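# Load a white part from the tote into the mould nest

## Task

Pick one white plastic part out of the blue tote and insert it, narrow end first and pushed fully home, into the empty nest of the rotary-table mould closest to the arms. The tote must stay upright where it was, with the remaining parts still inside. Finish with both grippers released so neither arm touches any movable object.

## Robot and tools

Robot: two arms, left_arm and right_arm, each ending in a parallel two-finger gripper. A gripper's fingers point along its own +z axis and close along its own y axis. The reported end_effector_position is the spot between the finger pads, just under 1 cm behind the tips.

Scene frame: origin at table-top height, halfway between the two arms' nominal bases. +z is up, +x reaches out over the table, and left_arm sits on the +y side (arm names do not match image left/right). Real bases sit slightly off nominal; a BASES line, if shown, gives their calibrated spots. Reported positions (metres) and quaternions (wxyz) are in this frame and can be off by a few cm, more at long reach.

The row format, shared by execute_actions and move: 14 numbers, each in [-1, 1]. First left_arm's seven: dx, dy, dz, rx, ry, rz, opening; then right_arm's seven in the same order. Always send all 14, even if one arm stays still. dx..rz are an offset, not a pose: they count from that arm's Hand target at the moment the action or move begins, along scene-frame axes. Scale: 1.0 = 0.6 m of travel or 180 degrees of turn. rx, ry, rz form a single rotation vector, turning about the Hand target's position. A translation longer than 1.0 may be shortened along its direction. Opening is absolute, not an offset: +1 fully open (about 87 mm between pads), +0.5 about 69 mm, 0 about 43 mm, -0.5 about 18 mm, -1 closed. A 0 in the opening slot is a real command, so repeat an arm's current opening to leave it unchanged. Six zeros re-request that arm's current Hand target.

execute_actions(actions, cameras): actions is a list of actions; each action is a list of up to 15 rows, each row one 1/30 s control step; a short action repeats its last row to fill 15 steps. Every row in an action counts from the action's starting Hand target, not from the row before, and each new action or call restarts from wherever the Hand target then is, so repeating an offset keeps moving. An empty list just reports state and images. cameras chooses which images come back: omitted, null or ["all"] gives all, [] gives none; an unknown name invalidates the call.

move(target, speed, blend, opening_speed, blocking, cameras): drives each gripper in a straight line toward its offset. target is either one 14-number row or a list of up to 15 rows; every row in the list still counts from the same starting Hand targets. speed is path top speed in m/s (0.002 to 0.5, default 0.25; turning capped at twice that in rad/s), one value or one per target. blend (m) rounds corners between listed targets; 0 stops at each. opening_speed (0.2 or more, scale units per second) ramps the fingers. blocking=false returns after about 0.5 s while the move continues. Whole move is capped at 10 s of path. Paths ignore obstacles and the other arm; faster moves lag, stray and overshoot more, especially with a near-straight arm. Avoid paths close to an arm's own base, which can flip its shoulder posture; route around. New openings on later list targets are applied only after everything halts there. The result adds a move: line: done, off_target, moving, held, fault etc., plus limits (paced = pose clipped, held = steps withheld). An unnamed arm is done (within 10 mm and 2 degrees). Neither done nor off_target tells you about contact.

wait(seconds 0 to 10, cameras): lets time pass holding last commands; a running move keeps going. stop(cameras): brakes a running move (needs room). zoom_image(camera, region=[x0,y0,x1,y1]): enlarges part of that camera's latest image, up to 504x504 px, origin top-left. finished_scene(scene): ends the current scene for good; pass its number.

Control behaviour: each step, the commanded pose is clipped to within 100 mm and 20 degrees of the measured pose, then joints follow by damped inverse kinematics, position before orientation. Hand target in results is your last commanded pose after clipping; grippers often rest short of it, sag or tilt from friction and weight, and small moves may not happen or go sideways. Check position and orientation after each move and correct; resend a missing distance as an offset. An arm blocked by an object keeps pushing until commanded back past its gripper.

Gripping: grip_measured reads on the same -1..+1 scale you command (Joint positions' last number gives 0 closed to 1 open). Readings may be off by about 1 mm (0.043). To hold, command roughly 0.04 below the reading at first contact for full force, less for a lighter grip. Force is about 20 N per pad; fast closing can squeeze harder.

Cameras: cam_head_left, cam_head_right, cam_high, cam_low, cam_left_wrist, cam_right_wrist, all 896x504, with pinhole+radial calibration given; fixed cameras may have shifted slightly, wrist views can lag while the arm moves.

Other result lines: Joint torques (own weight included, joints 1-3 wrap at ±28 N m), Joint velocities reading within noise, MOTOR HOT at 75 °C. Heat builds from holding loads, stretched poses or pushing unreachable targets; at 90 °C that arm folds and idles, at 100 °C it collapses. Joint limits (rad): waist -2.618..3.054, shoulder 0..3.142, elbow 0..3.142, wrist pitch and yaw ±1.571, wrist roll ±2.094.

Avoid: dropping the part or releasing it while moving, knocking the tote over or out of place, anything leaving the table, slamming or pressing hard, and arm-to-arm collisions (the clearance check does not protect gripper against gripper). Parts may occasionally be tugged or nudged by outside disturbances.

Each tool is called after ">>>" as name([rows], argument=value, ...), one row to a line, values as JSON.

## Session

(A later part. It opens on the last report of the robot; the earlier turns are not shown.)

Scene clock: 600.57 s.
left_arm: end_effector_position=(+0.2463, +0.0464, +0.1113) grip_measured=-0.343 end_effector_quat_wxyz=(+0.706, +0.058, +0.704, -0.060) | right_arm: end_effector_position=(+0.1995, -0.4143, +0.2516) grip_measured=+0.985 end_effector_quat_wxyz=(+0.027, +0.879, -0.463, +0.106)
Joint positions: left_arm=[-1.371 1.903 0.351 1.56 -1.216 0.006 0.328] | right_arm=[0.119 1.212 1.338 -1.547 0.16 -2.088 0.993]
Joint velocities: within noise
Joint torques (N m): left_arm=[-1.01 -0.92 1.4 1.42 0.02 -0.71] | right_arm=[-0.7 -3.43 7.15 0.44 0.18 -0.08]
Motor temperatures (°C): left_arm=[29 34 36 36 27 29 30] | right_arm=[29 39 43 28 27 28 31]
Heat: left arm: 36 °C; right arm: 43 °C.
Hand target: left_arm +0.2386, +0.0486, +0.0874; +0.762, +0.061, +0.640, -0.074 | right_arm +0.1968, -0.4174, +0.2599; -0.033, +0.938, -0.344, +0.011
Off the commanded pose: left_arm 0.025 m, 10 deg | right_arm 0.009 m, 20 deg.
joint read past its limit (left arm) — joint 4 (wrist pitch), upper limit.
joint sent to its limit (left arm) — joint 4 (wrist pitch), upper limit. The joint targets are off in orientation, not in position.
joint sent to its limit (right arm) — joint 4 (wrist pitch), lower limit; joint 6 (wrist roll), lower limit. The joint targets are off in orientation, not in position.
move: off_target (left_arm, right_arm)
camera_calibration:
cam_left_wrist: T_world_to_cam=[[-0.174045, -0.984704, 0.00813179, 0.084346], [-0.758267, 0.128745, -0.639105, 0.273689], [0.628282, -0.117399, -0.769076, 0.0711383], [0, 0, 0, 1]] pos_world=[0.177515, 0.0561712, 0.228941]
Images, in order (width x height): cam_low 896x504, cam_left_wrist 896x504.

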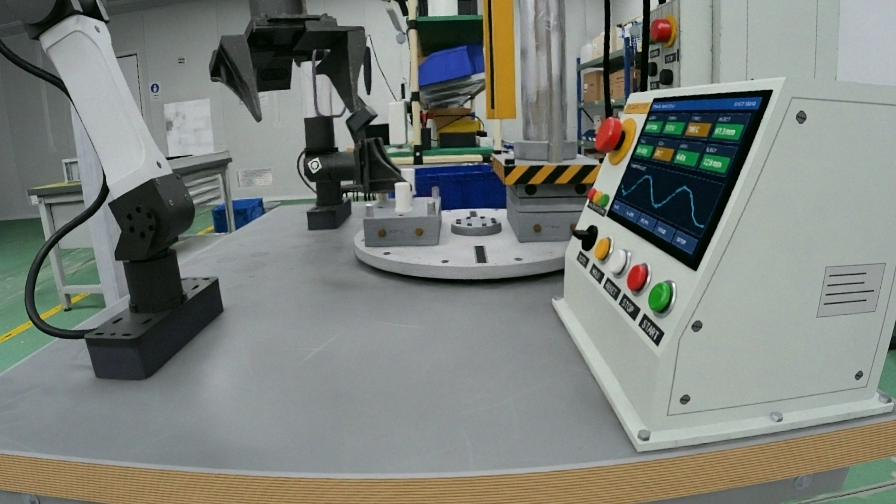

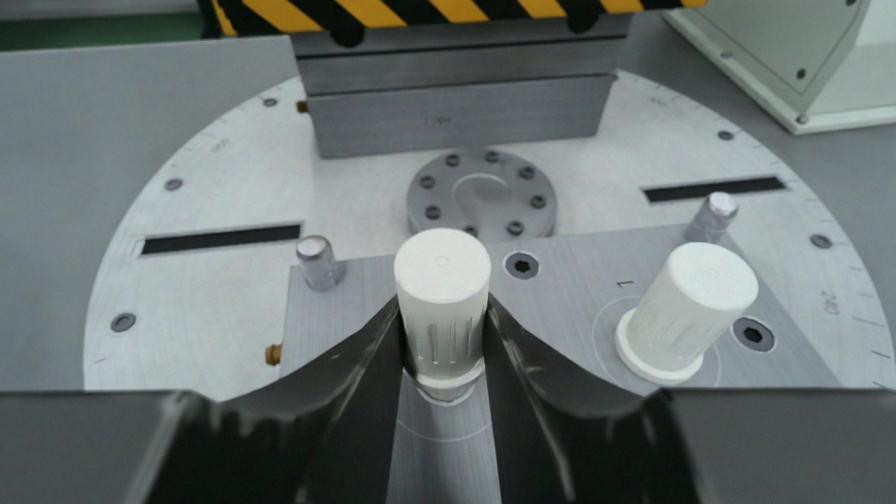

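>>> zoom_image(camera="cam_low", region=[385, 155, 445, 215])

>>> zoom_image(camera="cam_head_left", region=[380, 200, 580, 340])

>>> zoom_image(camera="cam_high", region=[360, 200, 500, 320])

Scaled by 8.400 from the camera's 896x504 image, which has a finer 1280x720 frame.

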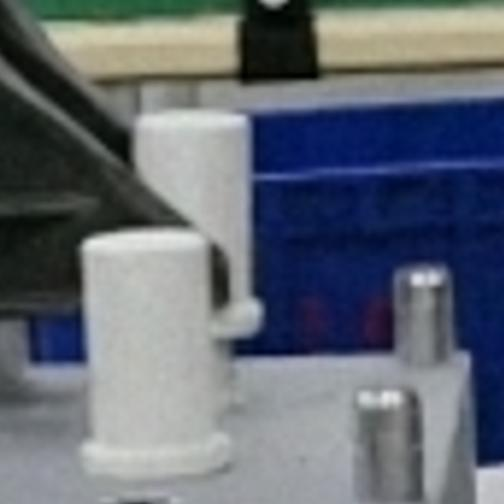

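This scene's latest camera images include none from cam_head_left. They are from: cam_low, cam_left_wrist. cam_head_left's image comes with the result of a call that names it in "cameras".

This scene's latest camera images include none from cam_high. They are from: cam_low, cam_left_wrist. cam_high's image comes with the result of a call that names it in "cameras".

>>> move([
  [-0.002,0.001,0.02,0,0,0,-0.36,0,0,0,0,0,0,1],
  [-0.010,0.003,0.02,0,0,0,-0.36,0,0,0,0,0,0,1],
], speed=0.02)

>>> zoom_image(camera="cam_low", region=[385, 155, 445, 215])

>>> zoom_image(camera="cam_head_left", region=[380, 200, 580, 340])

>>> zoom_image(camera="cam_left_wrist", region=[370, 370, 510, 504])

Scene clock: 620.83 s.
left_arm: end_effector_position=(+0.2440, +0.0466, +0.1114) grip_measured=-0.343 end_effector_quat_wxyz=(+0.706, +0.059, +0.704, -0.058) | right_arm: end_effector_position=(+0.1995, -0.4143, +0.2516) grip_measured=+0.985 end_effector_quat_wxyz=(+0.027, +0.879, -0.463, +0.106)
Joint positions: left_arm=[-1.381 1.903 0.351 1.56 -1.229 0.01 0.328] | right_arm=[0.119 1.212 1.338 -1.547 0.16 -2.088 0.993]
Joint velocities: within noise
Joint torques (N m): left_arm=[-2.04 -4.31 0.46 1.41 -0.08 -0.44] | right_arm=[-0.73 -3.4 7.09 0.45 0.17 -0.09]
Motor temperatures (°C): left_arm=[29 33 36 36 27 29 30] | right_arm=[29 39 43 28 27 28 31]
Heat: left arm: 36 °C; right arm: 43 °C.
Hand target: left_arm +0.2326, +0.0505, +0.0994; +0.762, +0.061, +0.640, -0.074 | right_arm +0.1968, -0.4174, +0.2599; -0.033, +0.938, -0.344, +0.011
Off the commanded pose: left_arm 0.017 m, 10 deg | right_arm 0.009 m, 20 deg.
joint read past its limit (left arm) — joint 4 (wrist pitch), upper limit.
joint sent to its limit (left arm) — joint 4 (wrist pitch), upper limit. The joint targets are off in orientation, not in position.
joint sent to its limit (right arm) — joint 4 (wrist pitch), lower limit; joint 6 (wrist roll), lower limit. The joint targets are off in orientation, not in position.
move: off_target (left_arm, right_arm)
camera_calibration:
cam_left_wrist: T_world_to_cam=[[-0.171409, -0.985189, 0.0047139, 0.0838371], [-0.758236, 0.128864, -0.639118, 0.271913], [0.629044, -0.113124, -0.769094, 0.0723362], [0, 0, 0, 1]] pos_world=[0.175042, 0.0557386, 0.229023]
cam_right_wrist: T_world_to_cam=[[0.814448, 0.576736, 0.0636471, 0.0564329], [0.236341, -0.429918, 0.871386, -0.419181], [0.529922, -0.694656, -0.486452, -0.129573], [0, 0, 0, 1]] pos_world=[0.121772, -0.302769, 0.298645]

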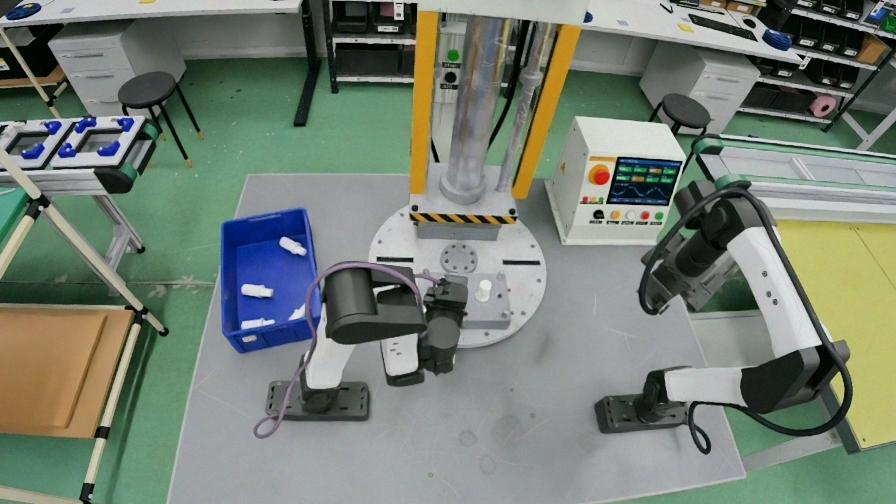

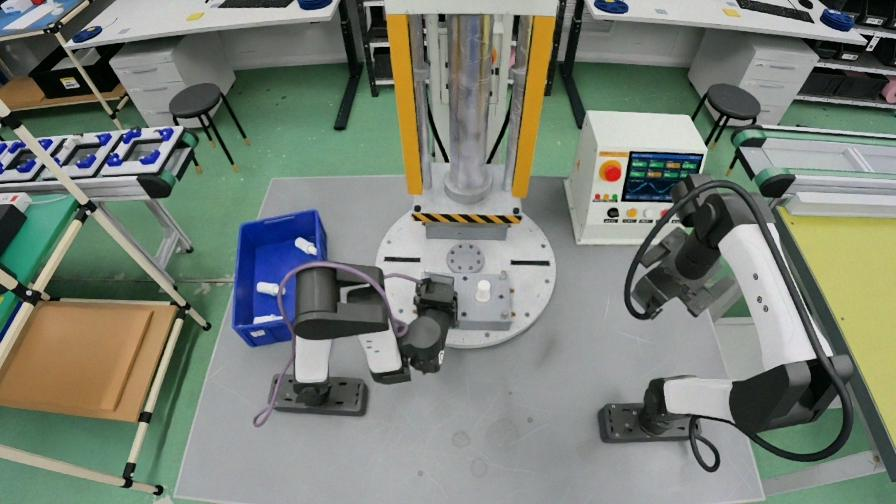

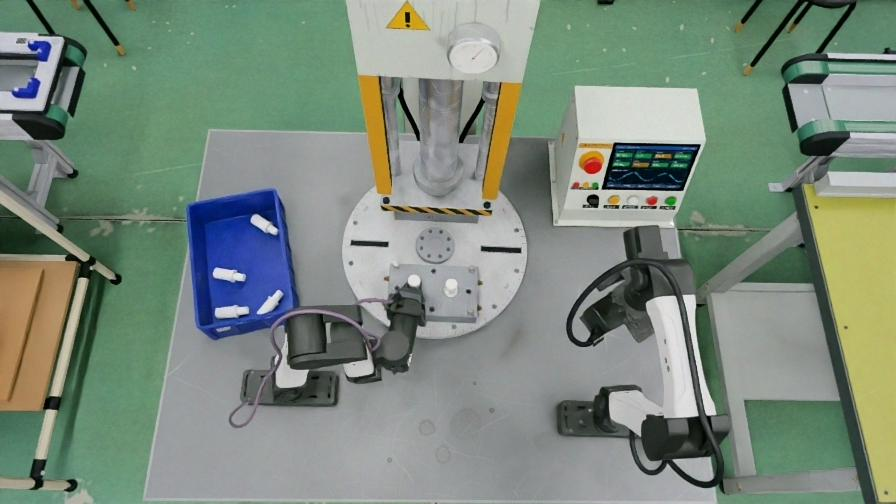

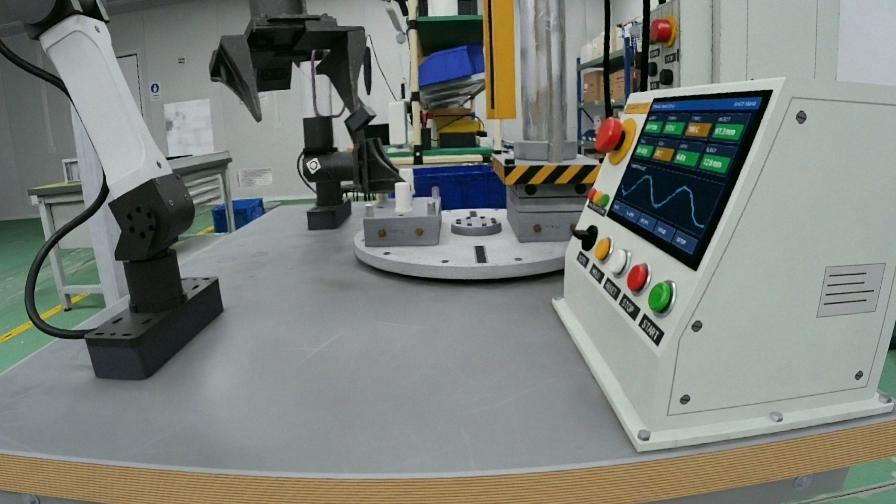

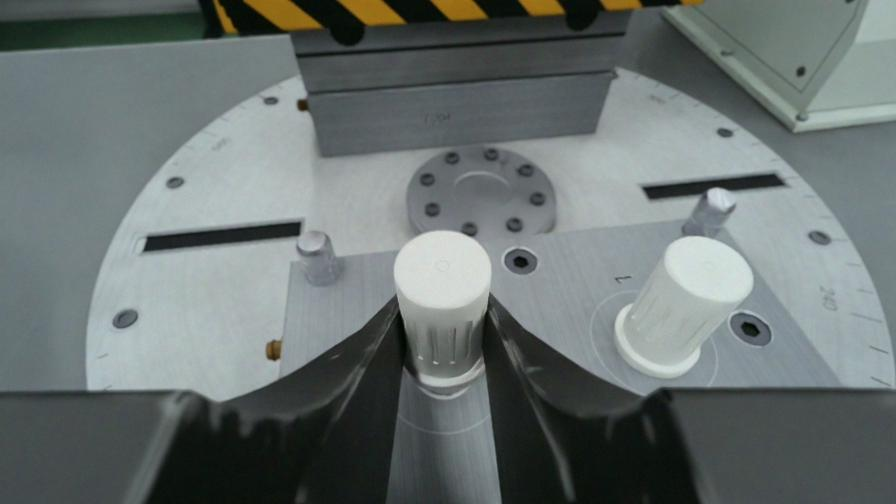

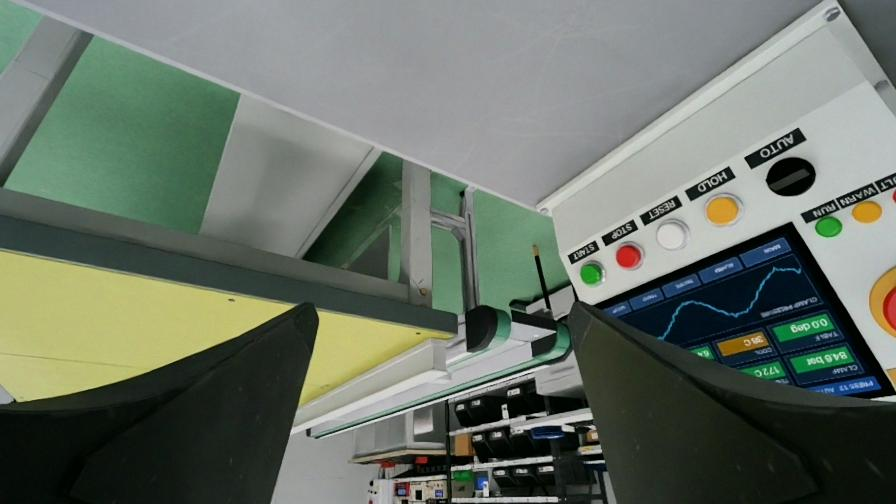

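Scaled by 8.400 from the camera's 896x504 image, which has a finer 1280x720 frame.

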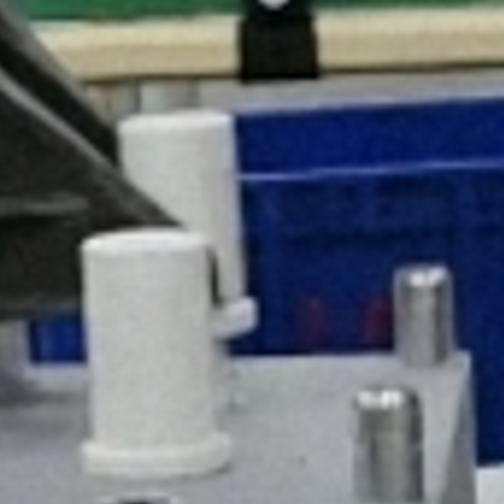

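Scaled by 2.520 from the camera's 896x504 image, which has a finer 1280x720 frame.

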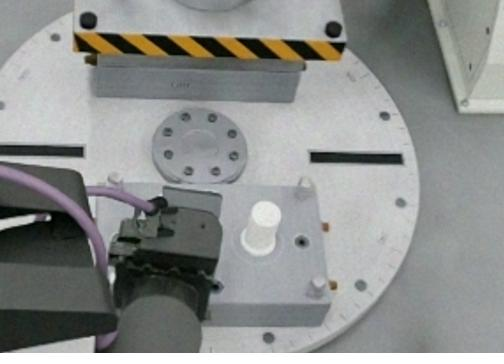

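Scaled by 3.600 from the camera's 896x504 image, which has a finer 1280x720 frame.

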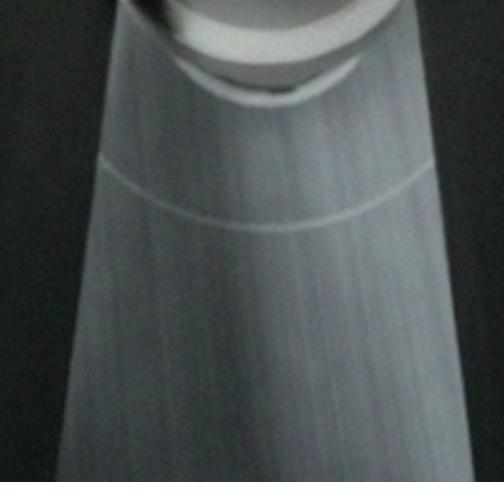

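>>> move([
  [0.010,-0.003,-0.012,0,0,0,-0.36,0,0,0,0,0,0,1],
  [0.010,-0.003,-0.028,0,0,0,-0.36,0,0,0,0,0,0,1],
], speed=0.03, cameras=["cam_left_wrist","cam_low"])

>>> zoom_image(camera="cam_low", region=[385, 155, 445, 215])

>>> zoom_image(camera="cam_left_wrist", region=[370, 370, 510, 504])

Scene clock: 631.33 s.
left_arm: end_effector_position=(+0.2442, +0.0477, +0.1099) grip_measured=-0.343 end_effector_quat_wxyz=(+0.706, +0.058, +0.704, -0.053) | right_arm: end_effector_position=(+0.1995, -0.4143, +0.2516) grip_measured=+0.985 end_effector_quat_wxyz=(+0.027, +0.879, -0.463, +0.106)
Joint positions: left_arm=[-1.381 1.909 0.353 1.56 -1.236 0.011 0.328] | right_arm=[0.119 1.212 1.338 -1.547 0.16 -2.088 0.993]
Joint velocities: within noise
Joint torques (N m): left_arm=[-0.27 -0.12 1.37 1.41 0.2 -0.89] | right_arm=[-0.64 -3.54 7.16 0.46 0.16 -0.1]
Motor temperatures (°C): left_arm=[29 33 35 36 27 29 30] | right_arm=[29 39 43 28 27 28 31]
Heat: left arm: 36 °C; right arm: 43 °C.
Hand target: left_arm +0.2386, +0.0486, +0.0826; +0.762, +0.061, +0.640, -0.074 | right_arm +0.1968, -0.4174, +0.2599; -0.033, +0.938, -0.344, +0.011
Off the commanded pose: left_arm 0.028 m, 10 deg | right_arm 0.009 m, 20 deg.
joint read past its limit (left arm) — joint 4 (wrist pitch), upper limit.
joint sent to its limit (left arm) — joint 4 (wrist pitch), upper limit. The joint targets are off in orientation, not in position.
joint sent to its limit (right arm) — joint 4 (wrist pitch), lower limit; joint 6 (wrist roll), lower limit. The joint targets are off in orientation, not in position.
move: off_target (left_arm, right_arm)
camera_calibration:
cam_left_wrist: T_world_to_cam=[[-0.16426, -0.986417, -0.000698832, 0.083953], [-0.759673, 0.126954, -0.637793, 0.271263], [0.629218, -0.104233, -0.770208, 0.0708218], [0, 0, 0, 1]] pos_world=[0.175299, 0.0557567, 0.227615]
Images, in order (width x height): cam_low 896x504, cam_left_wrist 896x504.

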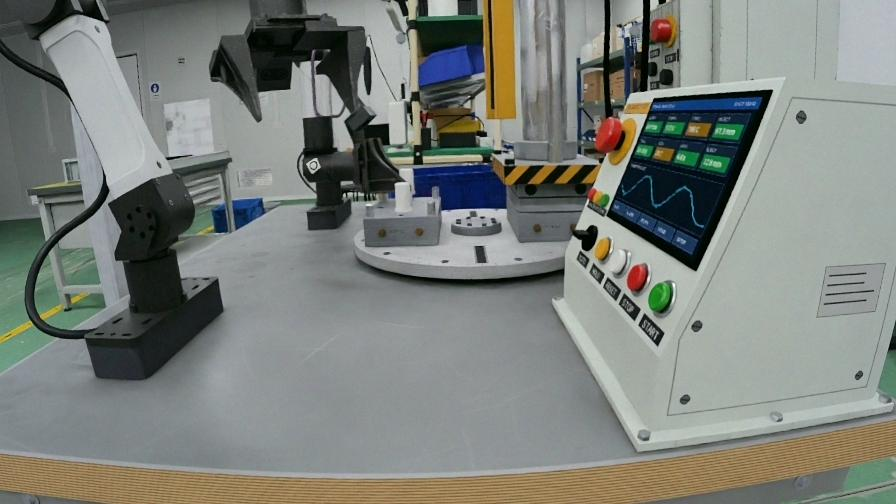

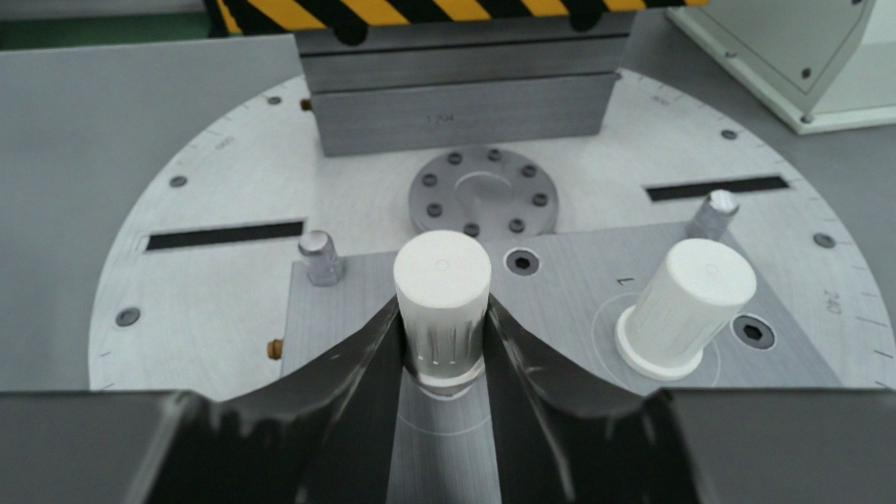

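Scaled by 8.400 from the camera's 896x504 image, which has a finer 1280x720 frame.

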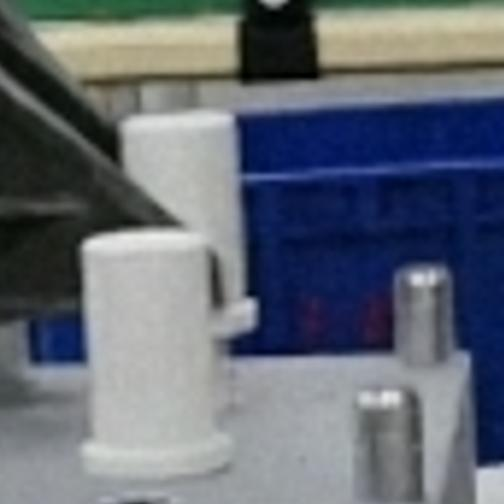

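Scaled by 3.600 from the camera's 896x504 image, which has a finer 1280x720 frame.

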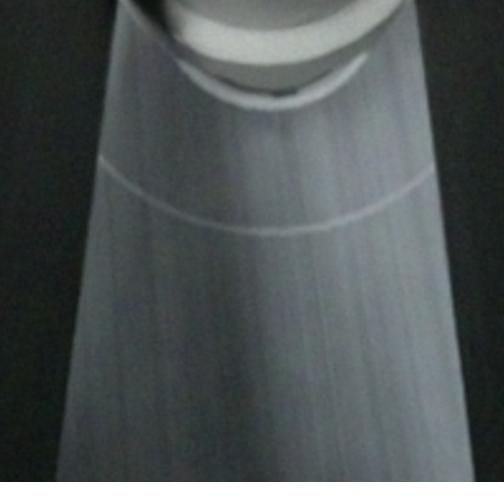

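>>> move([
  [0.008,0.004,0,0,0,0,-0.36,0,0,0,0,0,0,1],
  [0.0,-0.008,0,0,0,0,-0.36,0,0,0,0,0,0,1],
  [-0.006,0.004,0,0,0,0,-0.36,0,0,0,0,0,0,1],
  [0.004,0,0,0,0,0,-0.36,0,0,0,0,0,0,1],
], speed=0.02, cameras=["cam_left_wrist","cam_low"])

>>> zoom_image(camera="cam_low", region=[385, 155, 445, 215])

>>> zoom_image(camera="cam_left_wrist", region=[370, 370, 510, 504])

Scene clock: 659.40 s.
left_arm: end_effector_position=(+0.2446, +0.0478, +0.1090) grip_measured=-0.343 end_effector_quat_wxyz=(+0.706, +0.058, +0.704, -0.046) | right_arm: end_effector_position=(+0.1995, -0.4143, +0.2516) grip_measured=+0.985 end_effector_quat_wxyz=(+0.027, +0.879, -0.463, +0.106)
Joint positions: left_arm=[-1.382 1.919 0.362 1.56 -1.248 0.02 0.329] | right_arm=[0.119 1.212 1.338 -1.547 0.16 -2.088 0.993]
Joint velocities: within noise
Joint torques (N m): left_arm=[0.49 -0.7 0.8 1.4 0.38 -0.97] | right_arm=[-0.64 -3.47 7.19 0.42 0.19 -0.09]
Motor temperatures (°C): left_arm=[29 32 35 36 27 30 30] | right_arm=[29 39 43 28 27 28 31]
Heat: left arm: 36 °C; right arm: 43 °C.
Hand target: left_arm +0.2410, +0.0486, +0.0826; +0.762, +0.061, +0.640, -0.074 | right_arm +0.1968, -0.4174, +0.2599; -0.033, +0.938, -0.344, +0.011
Off the commanded pose: left_arm 0.027 m, 10 deg | right_arm 0.009 m, 20 deg.
joint read past its limit (left arm) — joint 4 (wrist pitch), upper limit.
joint sent to its limit (left arm) — joint 4 (wrist pitch), upper limit. The joint targets are off in orientation, not in position.
joint sent to its limit (right arm) — joint 4 (wrist pitch), lower limit; joint 6 (wrist roll), lower limit. The joint targets are off in orientation, not in position.
move: off_target (left_arm, right_arm)
camera_calibration:
cam_left_wrist: T_world_to_cam=[[-0.153321, -0.988124, -0.010199, 0.0824895], [-0.760254, 0.124544, -0.637576, 0.271257], [0.631274, -0.0899996, -0.77032, 0.0686501], [0, 0, 0, 1]] pos_world=[0.175535, 0.0539048, 0.226671]
Images, in order (width x height): cam_low 896x504, cam_left_wrist 896x504.

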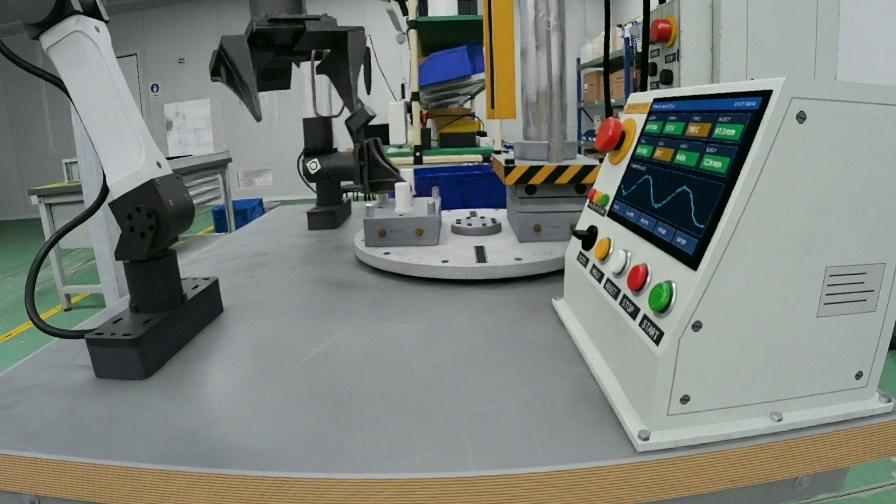

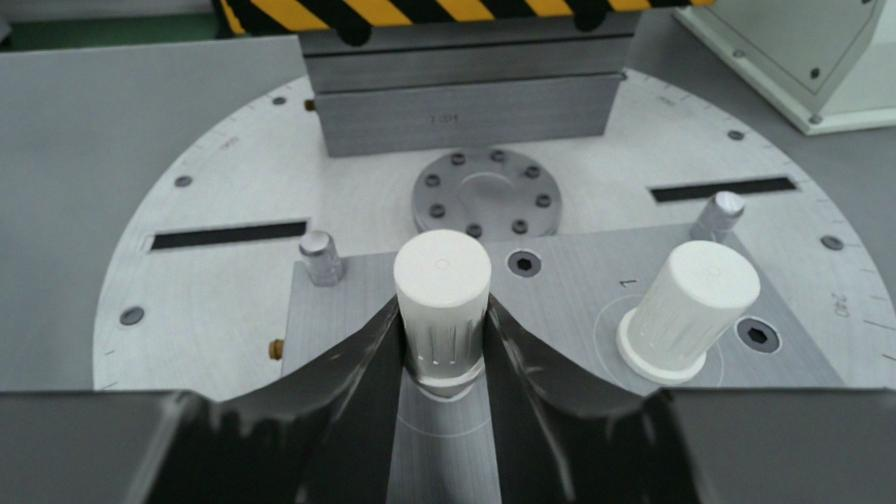

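Scaled by 8.400 from the camera's 896x504 image, which has a finer 1280x720 frame.

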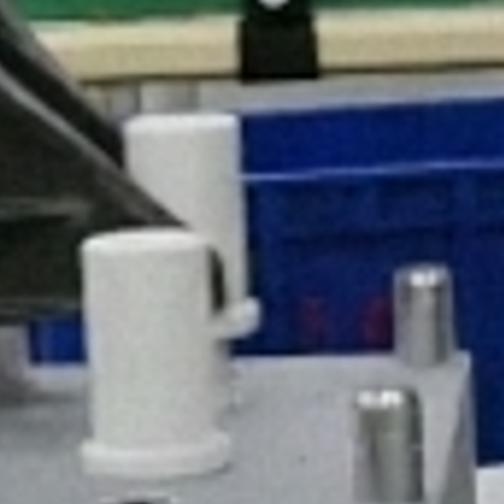

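Scaled by 3.600 from the camera's 896x504 image, which has a finer 1280x720 frame.

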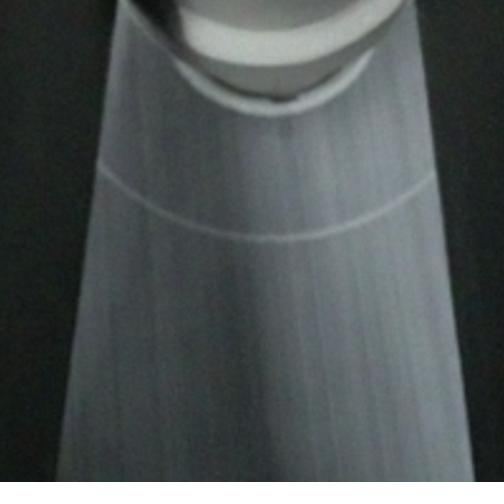

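>>> move(target=[0.004,-0.002,0.036,0,0,0,-0.36,0,0,0,0,0,0,1], speed=0.03, cameras=[])

>>> move(target=[0,0,0,0,0,0,-0.24,0,0,0,0,0,0,1], opening_speed=0.2, cameras=["cam_left_wrist","cam_low"])

>>> zoom_image(camera="cam_low", region=[385, 155, 445, 215])

>>> zoom_image(camera="cam_left_wrist", region=[370, 370, 510, 504])

Scene clock: 670.67 s.
left_arm: end_effector_position=(+0.2445, +0.0455, +0.1115) grip_measured=-0.343 end_effector_quat_wxyz=(+0.707, +0.059, +0.703, -0.053) | right_arm: end_effector_position=(+0.1995, -0.4143, +0.2516) grip_measured=+0.985 end_effector_quat_wxyz=(+0.027, +0.879, -0.463, +0.106)
Joint positions: left_arm=[-1.382 1.91 0.362 1.56 -1.237 0.021 0.329] | right_arm=[0.119 1.212 1.338 -1.547 0.16 -2.088 0.993]
Joint velocities: within noise
Joint torques (N m): left_arm=[1.03 -5.14 1.42 1.41 0.36 -0.37] | right_arm=[-0.68 -3.58 7.19 0.42 0.15 -0.1]
Motor temperatures (°C): left_arm=[29 32 35 36 27 30 30] | right_arm=[29 39 43 28 27 28 31]
Heat: left arm: 36 °C; right arm: 43 °C.
Hand target: left_arm +0.2434, +0.0474, +0.1042; +0.762, +0.061, +0.640, -0.074 | right_arm +0.1968, -0.4174, +0.2599; -0.033, +0.938, -0.344, +0.011
Off the commanded pose: left_arm 0.008 m, 10 deg | right_arm 0.009 m, 20 deg.
joint read past its limit (left arm) — joint 4 (wrist pitch), upper limit.
joint sent to its limit (left arm) — joint 4 (wrist pitch), upper limit. The joint targets are off in orientation, not in position.
joint sent to its limit (right arm) — joint 4 (wrist pitch), lower limit; joint 6 (wrist roll), lower limit. The joint targets are off in orientation, not in position.
move: off_target (left_arm, right_arm)
No camera images: "cameras" was empty.

Scene clock: 671.70 s.
left_arm: end_effector_position=(+0.2441, +0.0431, +0.1115) grip_measured=-0.240 end_effector_quat_wxyz=(+0.706, +0.064, +0.703, -0.058) | right_arm: end_effector_position=(+0.1995, -0.4143, +0.2516) grip_measured=+0.985 end_effector_quat_wxyz=(+0.027, +0.879, -0.463, +0.106)
Joint positions: left_arm=[-1.382 1.91 0.362 1.56 -1.223 0.02 0.38] | right_arm=[0.119 1.212 1.338 -1.547 0.16 -2.088 0.993]
Joint velocities: within noise
Joint torques (N m): left_arm=[1.06 -5.14 1.4 1.42 0.22 -0.34] | right_arm=[-0.7 -3.51 7.16 0.43 0.16 -0.11]
Motor temperatures (°C): left_arm=[29 32 35 36 27 30 30] | right_arm=[29 39 43 28 27 28 31]
Heat: left arm: 36 °C; right arm: 43 °C.
Hand target: left_arm +0.2434, +0.0474, +0.1041; +0.762, +0.061, +0.640, -0.073 | right_arm +0.1968, -0.4174, +0.2599; -0.033, +0.938, -0.344, +0.011
Off the commanded pose: left_arm 0.008 m, 10 deg | right_arm 0.009 m, 20 deg.
joint read past its limit (left arm) — joint 4 (wrist pitch), upper limit.
joint sent to its limit (left arm) — joint 4 (wrist pitch), upper limit. The joint targets are off in orientation, not in position.
joint sent to its limit (right arm) — joint 4 (wrist pitch), lower limit; joint 6 (wrist roll), lower limit. The joint targets are off in orientation, not in position.
move: off_target (left_arm, right_arm)
camera_calibration:
cam_left_wrist: T_world_to_cam=[[-0.178136, -0.984003, -0.00238569, 0.0828546], [-0.755796, 0.138374, -0.64002, 0.271636], [0.630112, -0.112207, -0.768355, 0.0715366], [0, 0, 0, 1]] pos_world=[0.174985, 0.0519686, 0.229016]
Images, in order (width x height): cam_low 896x504, cam_left_wrist 896x504.

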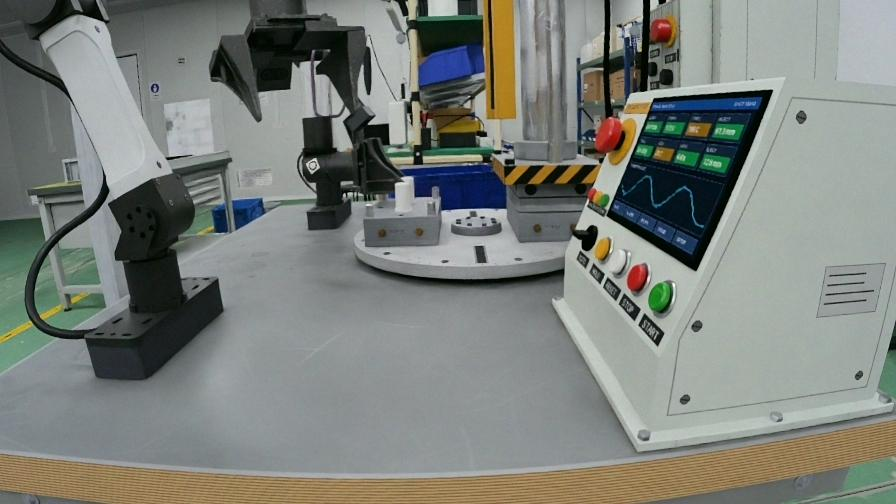

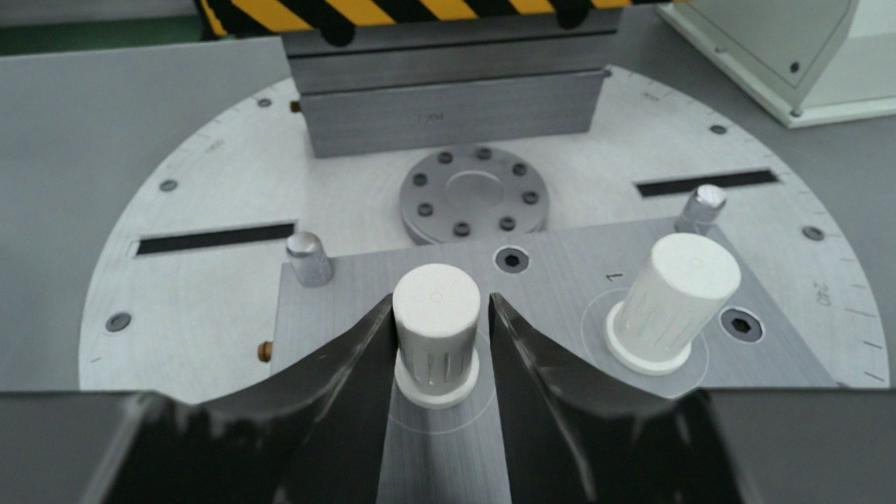

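Scaled by 8.400 from the camera's 896x504 image, which has a finer 1280x720 frame.

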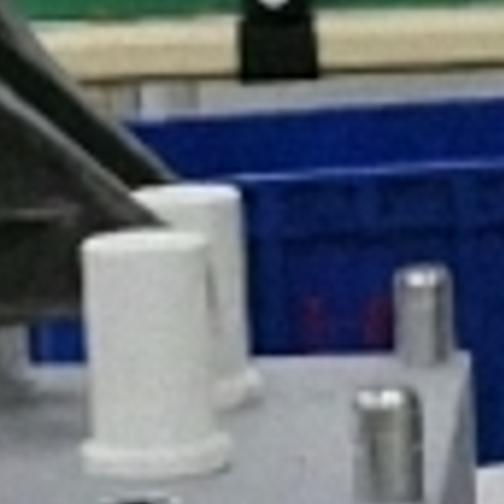

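Scaled by 3.600 from the camera's 896x504 image, which has a finer 1280x720 frame.

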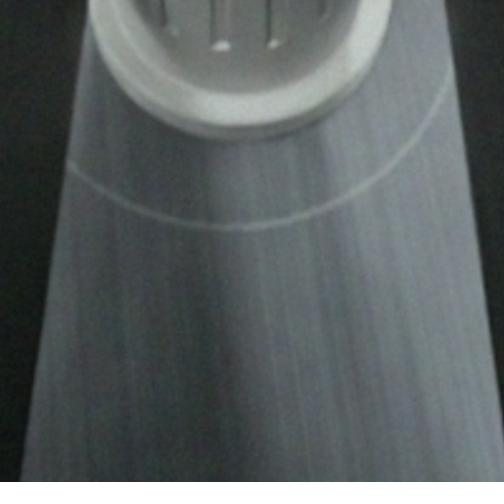

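>>> move([
  [0,0,0,0,0,0,0.3,0,0,0,0,0,0,1],
  [-0.19,0.05,0.02,0,0,0,0.3,0,0,0,0,0,0,1],
], opening_speed=0.5, speed=0.1, cameras=["cam_left_wrist","cam_low","cam_high"])

>>> zoom_image(camera="cam_low", region=[385, 155, 445, 215])

>>> zoom_image(camera="cam_high", region=[370, 240, 500, 350])

Scene clock: 682.57 s.
left_arm: end_effector_position=(+0.1307, +0.0741, +0.1137) grip_measured=+0.300 end_effector_quat_wxyz=(+0.699, +0.124, +0.696, -0.107) | right_arm: end_effector_position=(+0.1995, -0.4143, +0.2516) grip_measured=+0.985 end_effector_quat_wxyz=(+0.027, +0.879, -0.463, +0.106)
Joint positions: left_arm=[-1.886 1.764 0.162 1.56 -1.57 -0.017 0.65] | right_arm=[0.119 1.212 1.338 -1.547 0.16 -2.088 0.993]
Joint velocities: within noise
Joint torques (N m): left_arm=[0.03 -5.61 2.26 1.21 -0.09 -0.05] | right_arm=[-0.75 -3.49 7.19 0.42 0.2 -0.11]
Motor temperatures (°C): left_arm=[29 33 35 36 27 30 30] | right_arm=[29 39 43 28 27 28 31]
Heat: left arm: 36 °C; right arm: 43 °C.
Hand target: left_arm +0.1294, +0.0774, +0.1162; +0.762, +0.061, +0.640, -0.074 | right_arm +0.1968, -0.4174, +0.2599; -0.033, +0.938, -0.344, +0.011
Off the commanded pose: left_arm 0.004 m, 13 deg | right_arm 0.009 m, 20 deg.
joint read past its limit (left arm) — joint 4 (wrist pitch), upper limit.
joint sent to its limit (left arm) — joint 4 (wrist pitch), upper limit; joint 5 (wrist yaw), lower limit. The joint targets are off in orientation, not in position.
joint sent to its limit (right arm) — joint 4 (wrist pitch), lower limit; joint 6 (wrist roll), lower limit. The joint targets are off in orientation, not in position.
move: off_target (left_arm, right_arm)
camera_calibration:
cam_left_wrist: T_world_to_cam=[[-0.329216, -0.944075, -0.0184013, 0.111777], [-0.724259, 0.26497, -0.636584, 0.169074], [0.605859, -0.196246, -0.770987, 0.157874], [0, 0, 0, 1]] pos_world=[0.0636026, 0.0917082, 0.231406]
Images, in order (width x height): cam_high 896x504, cam_low 896x504, cam_left_wrist 896x504.

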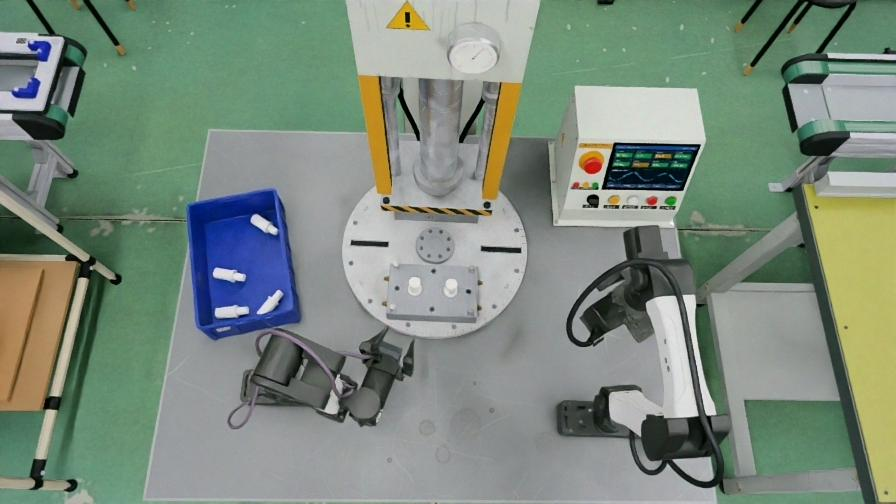

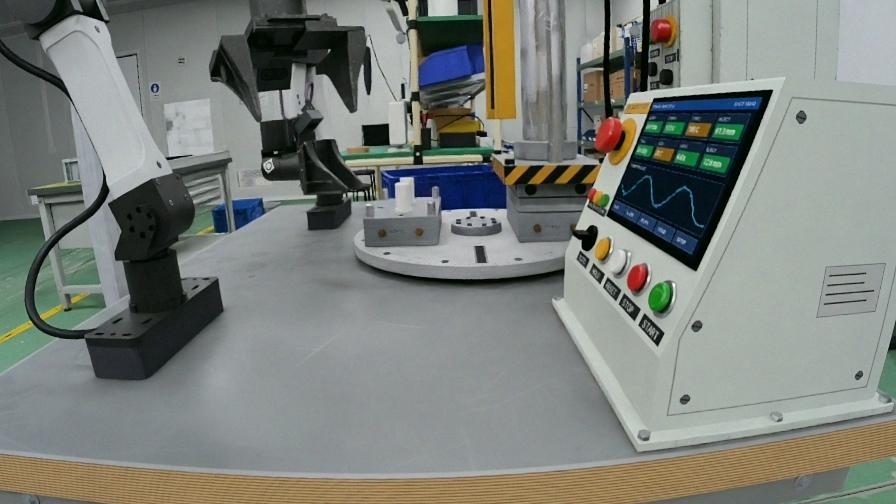

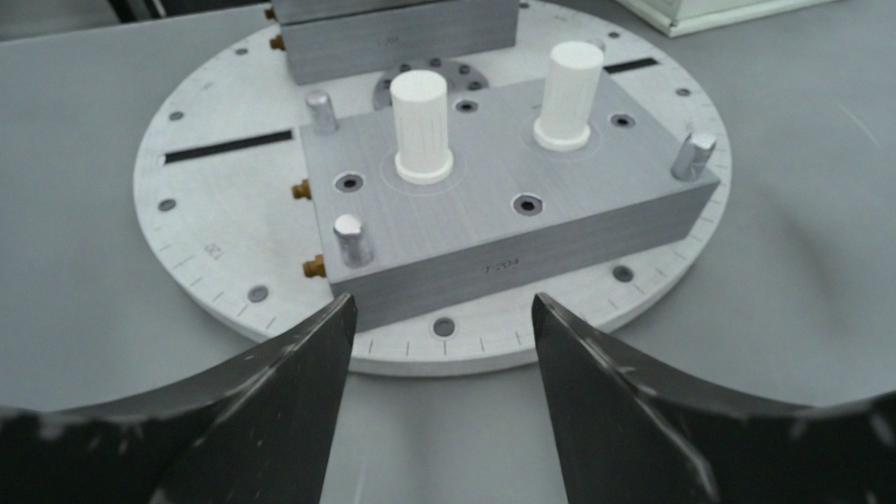

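Scaled by 8.400 from the camera's 896x504 image, which has a finer 1280x720 frame.

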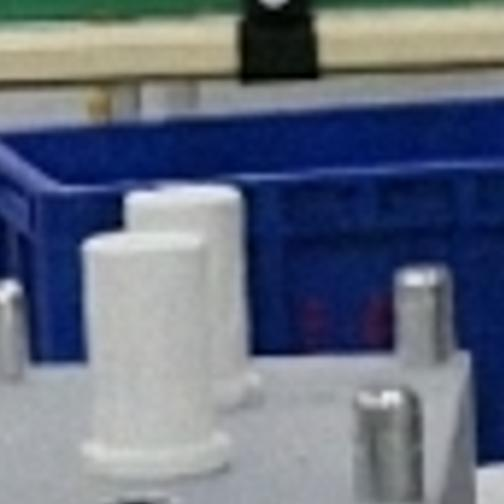

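Scaled by 3.877 from the camera's 896x504 image, which has a finer 1280x720 frame.

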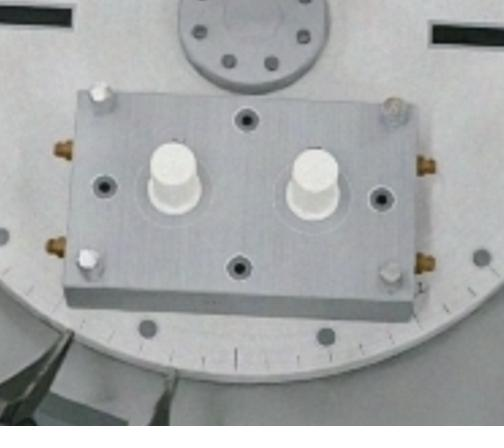

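>>> zoom_image(camera="cam_left_wrist", region=[370, 40, 630, 200])

Scaled by 1.938 from the camera's 896x504 image, which has a finer 1280x720 frame.

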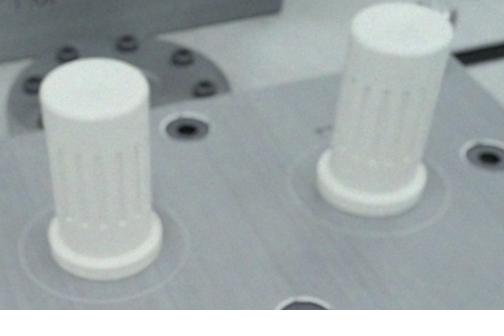

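>>> finished_scene(scene=2)

The scene is finished: the task was done.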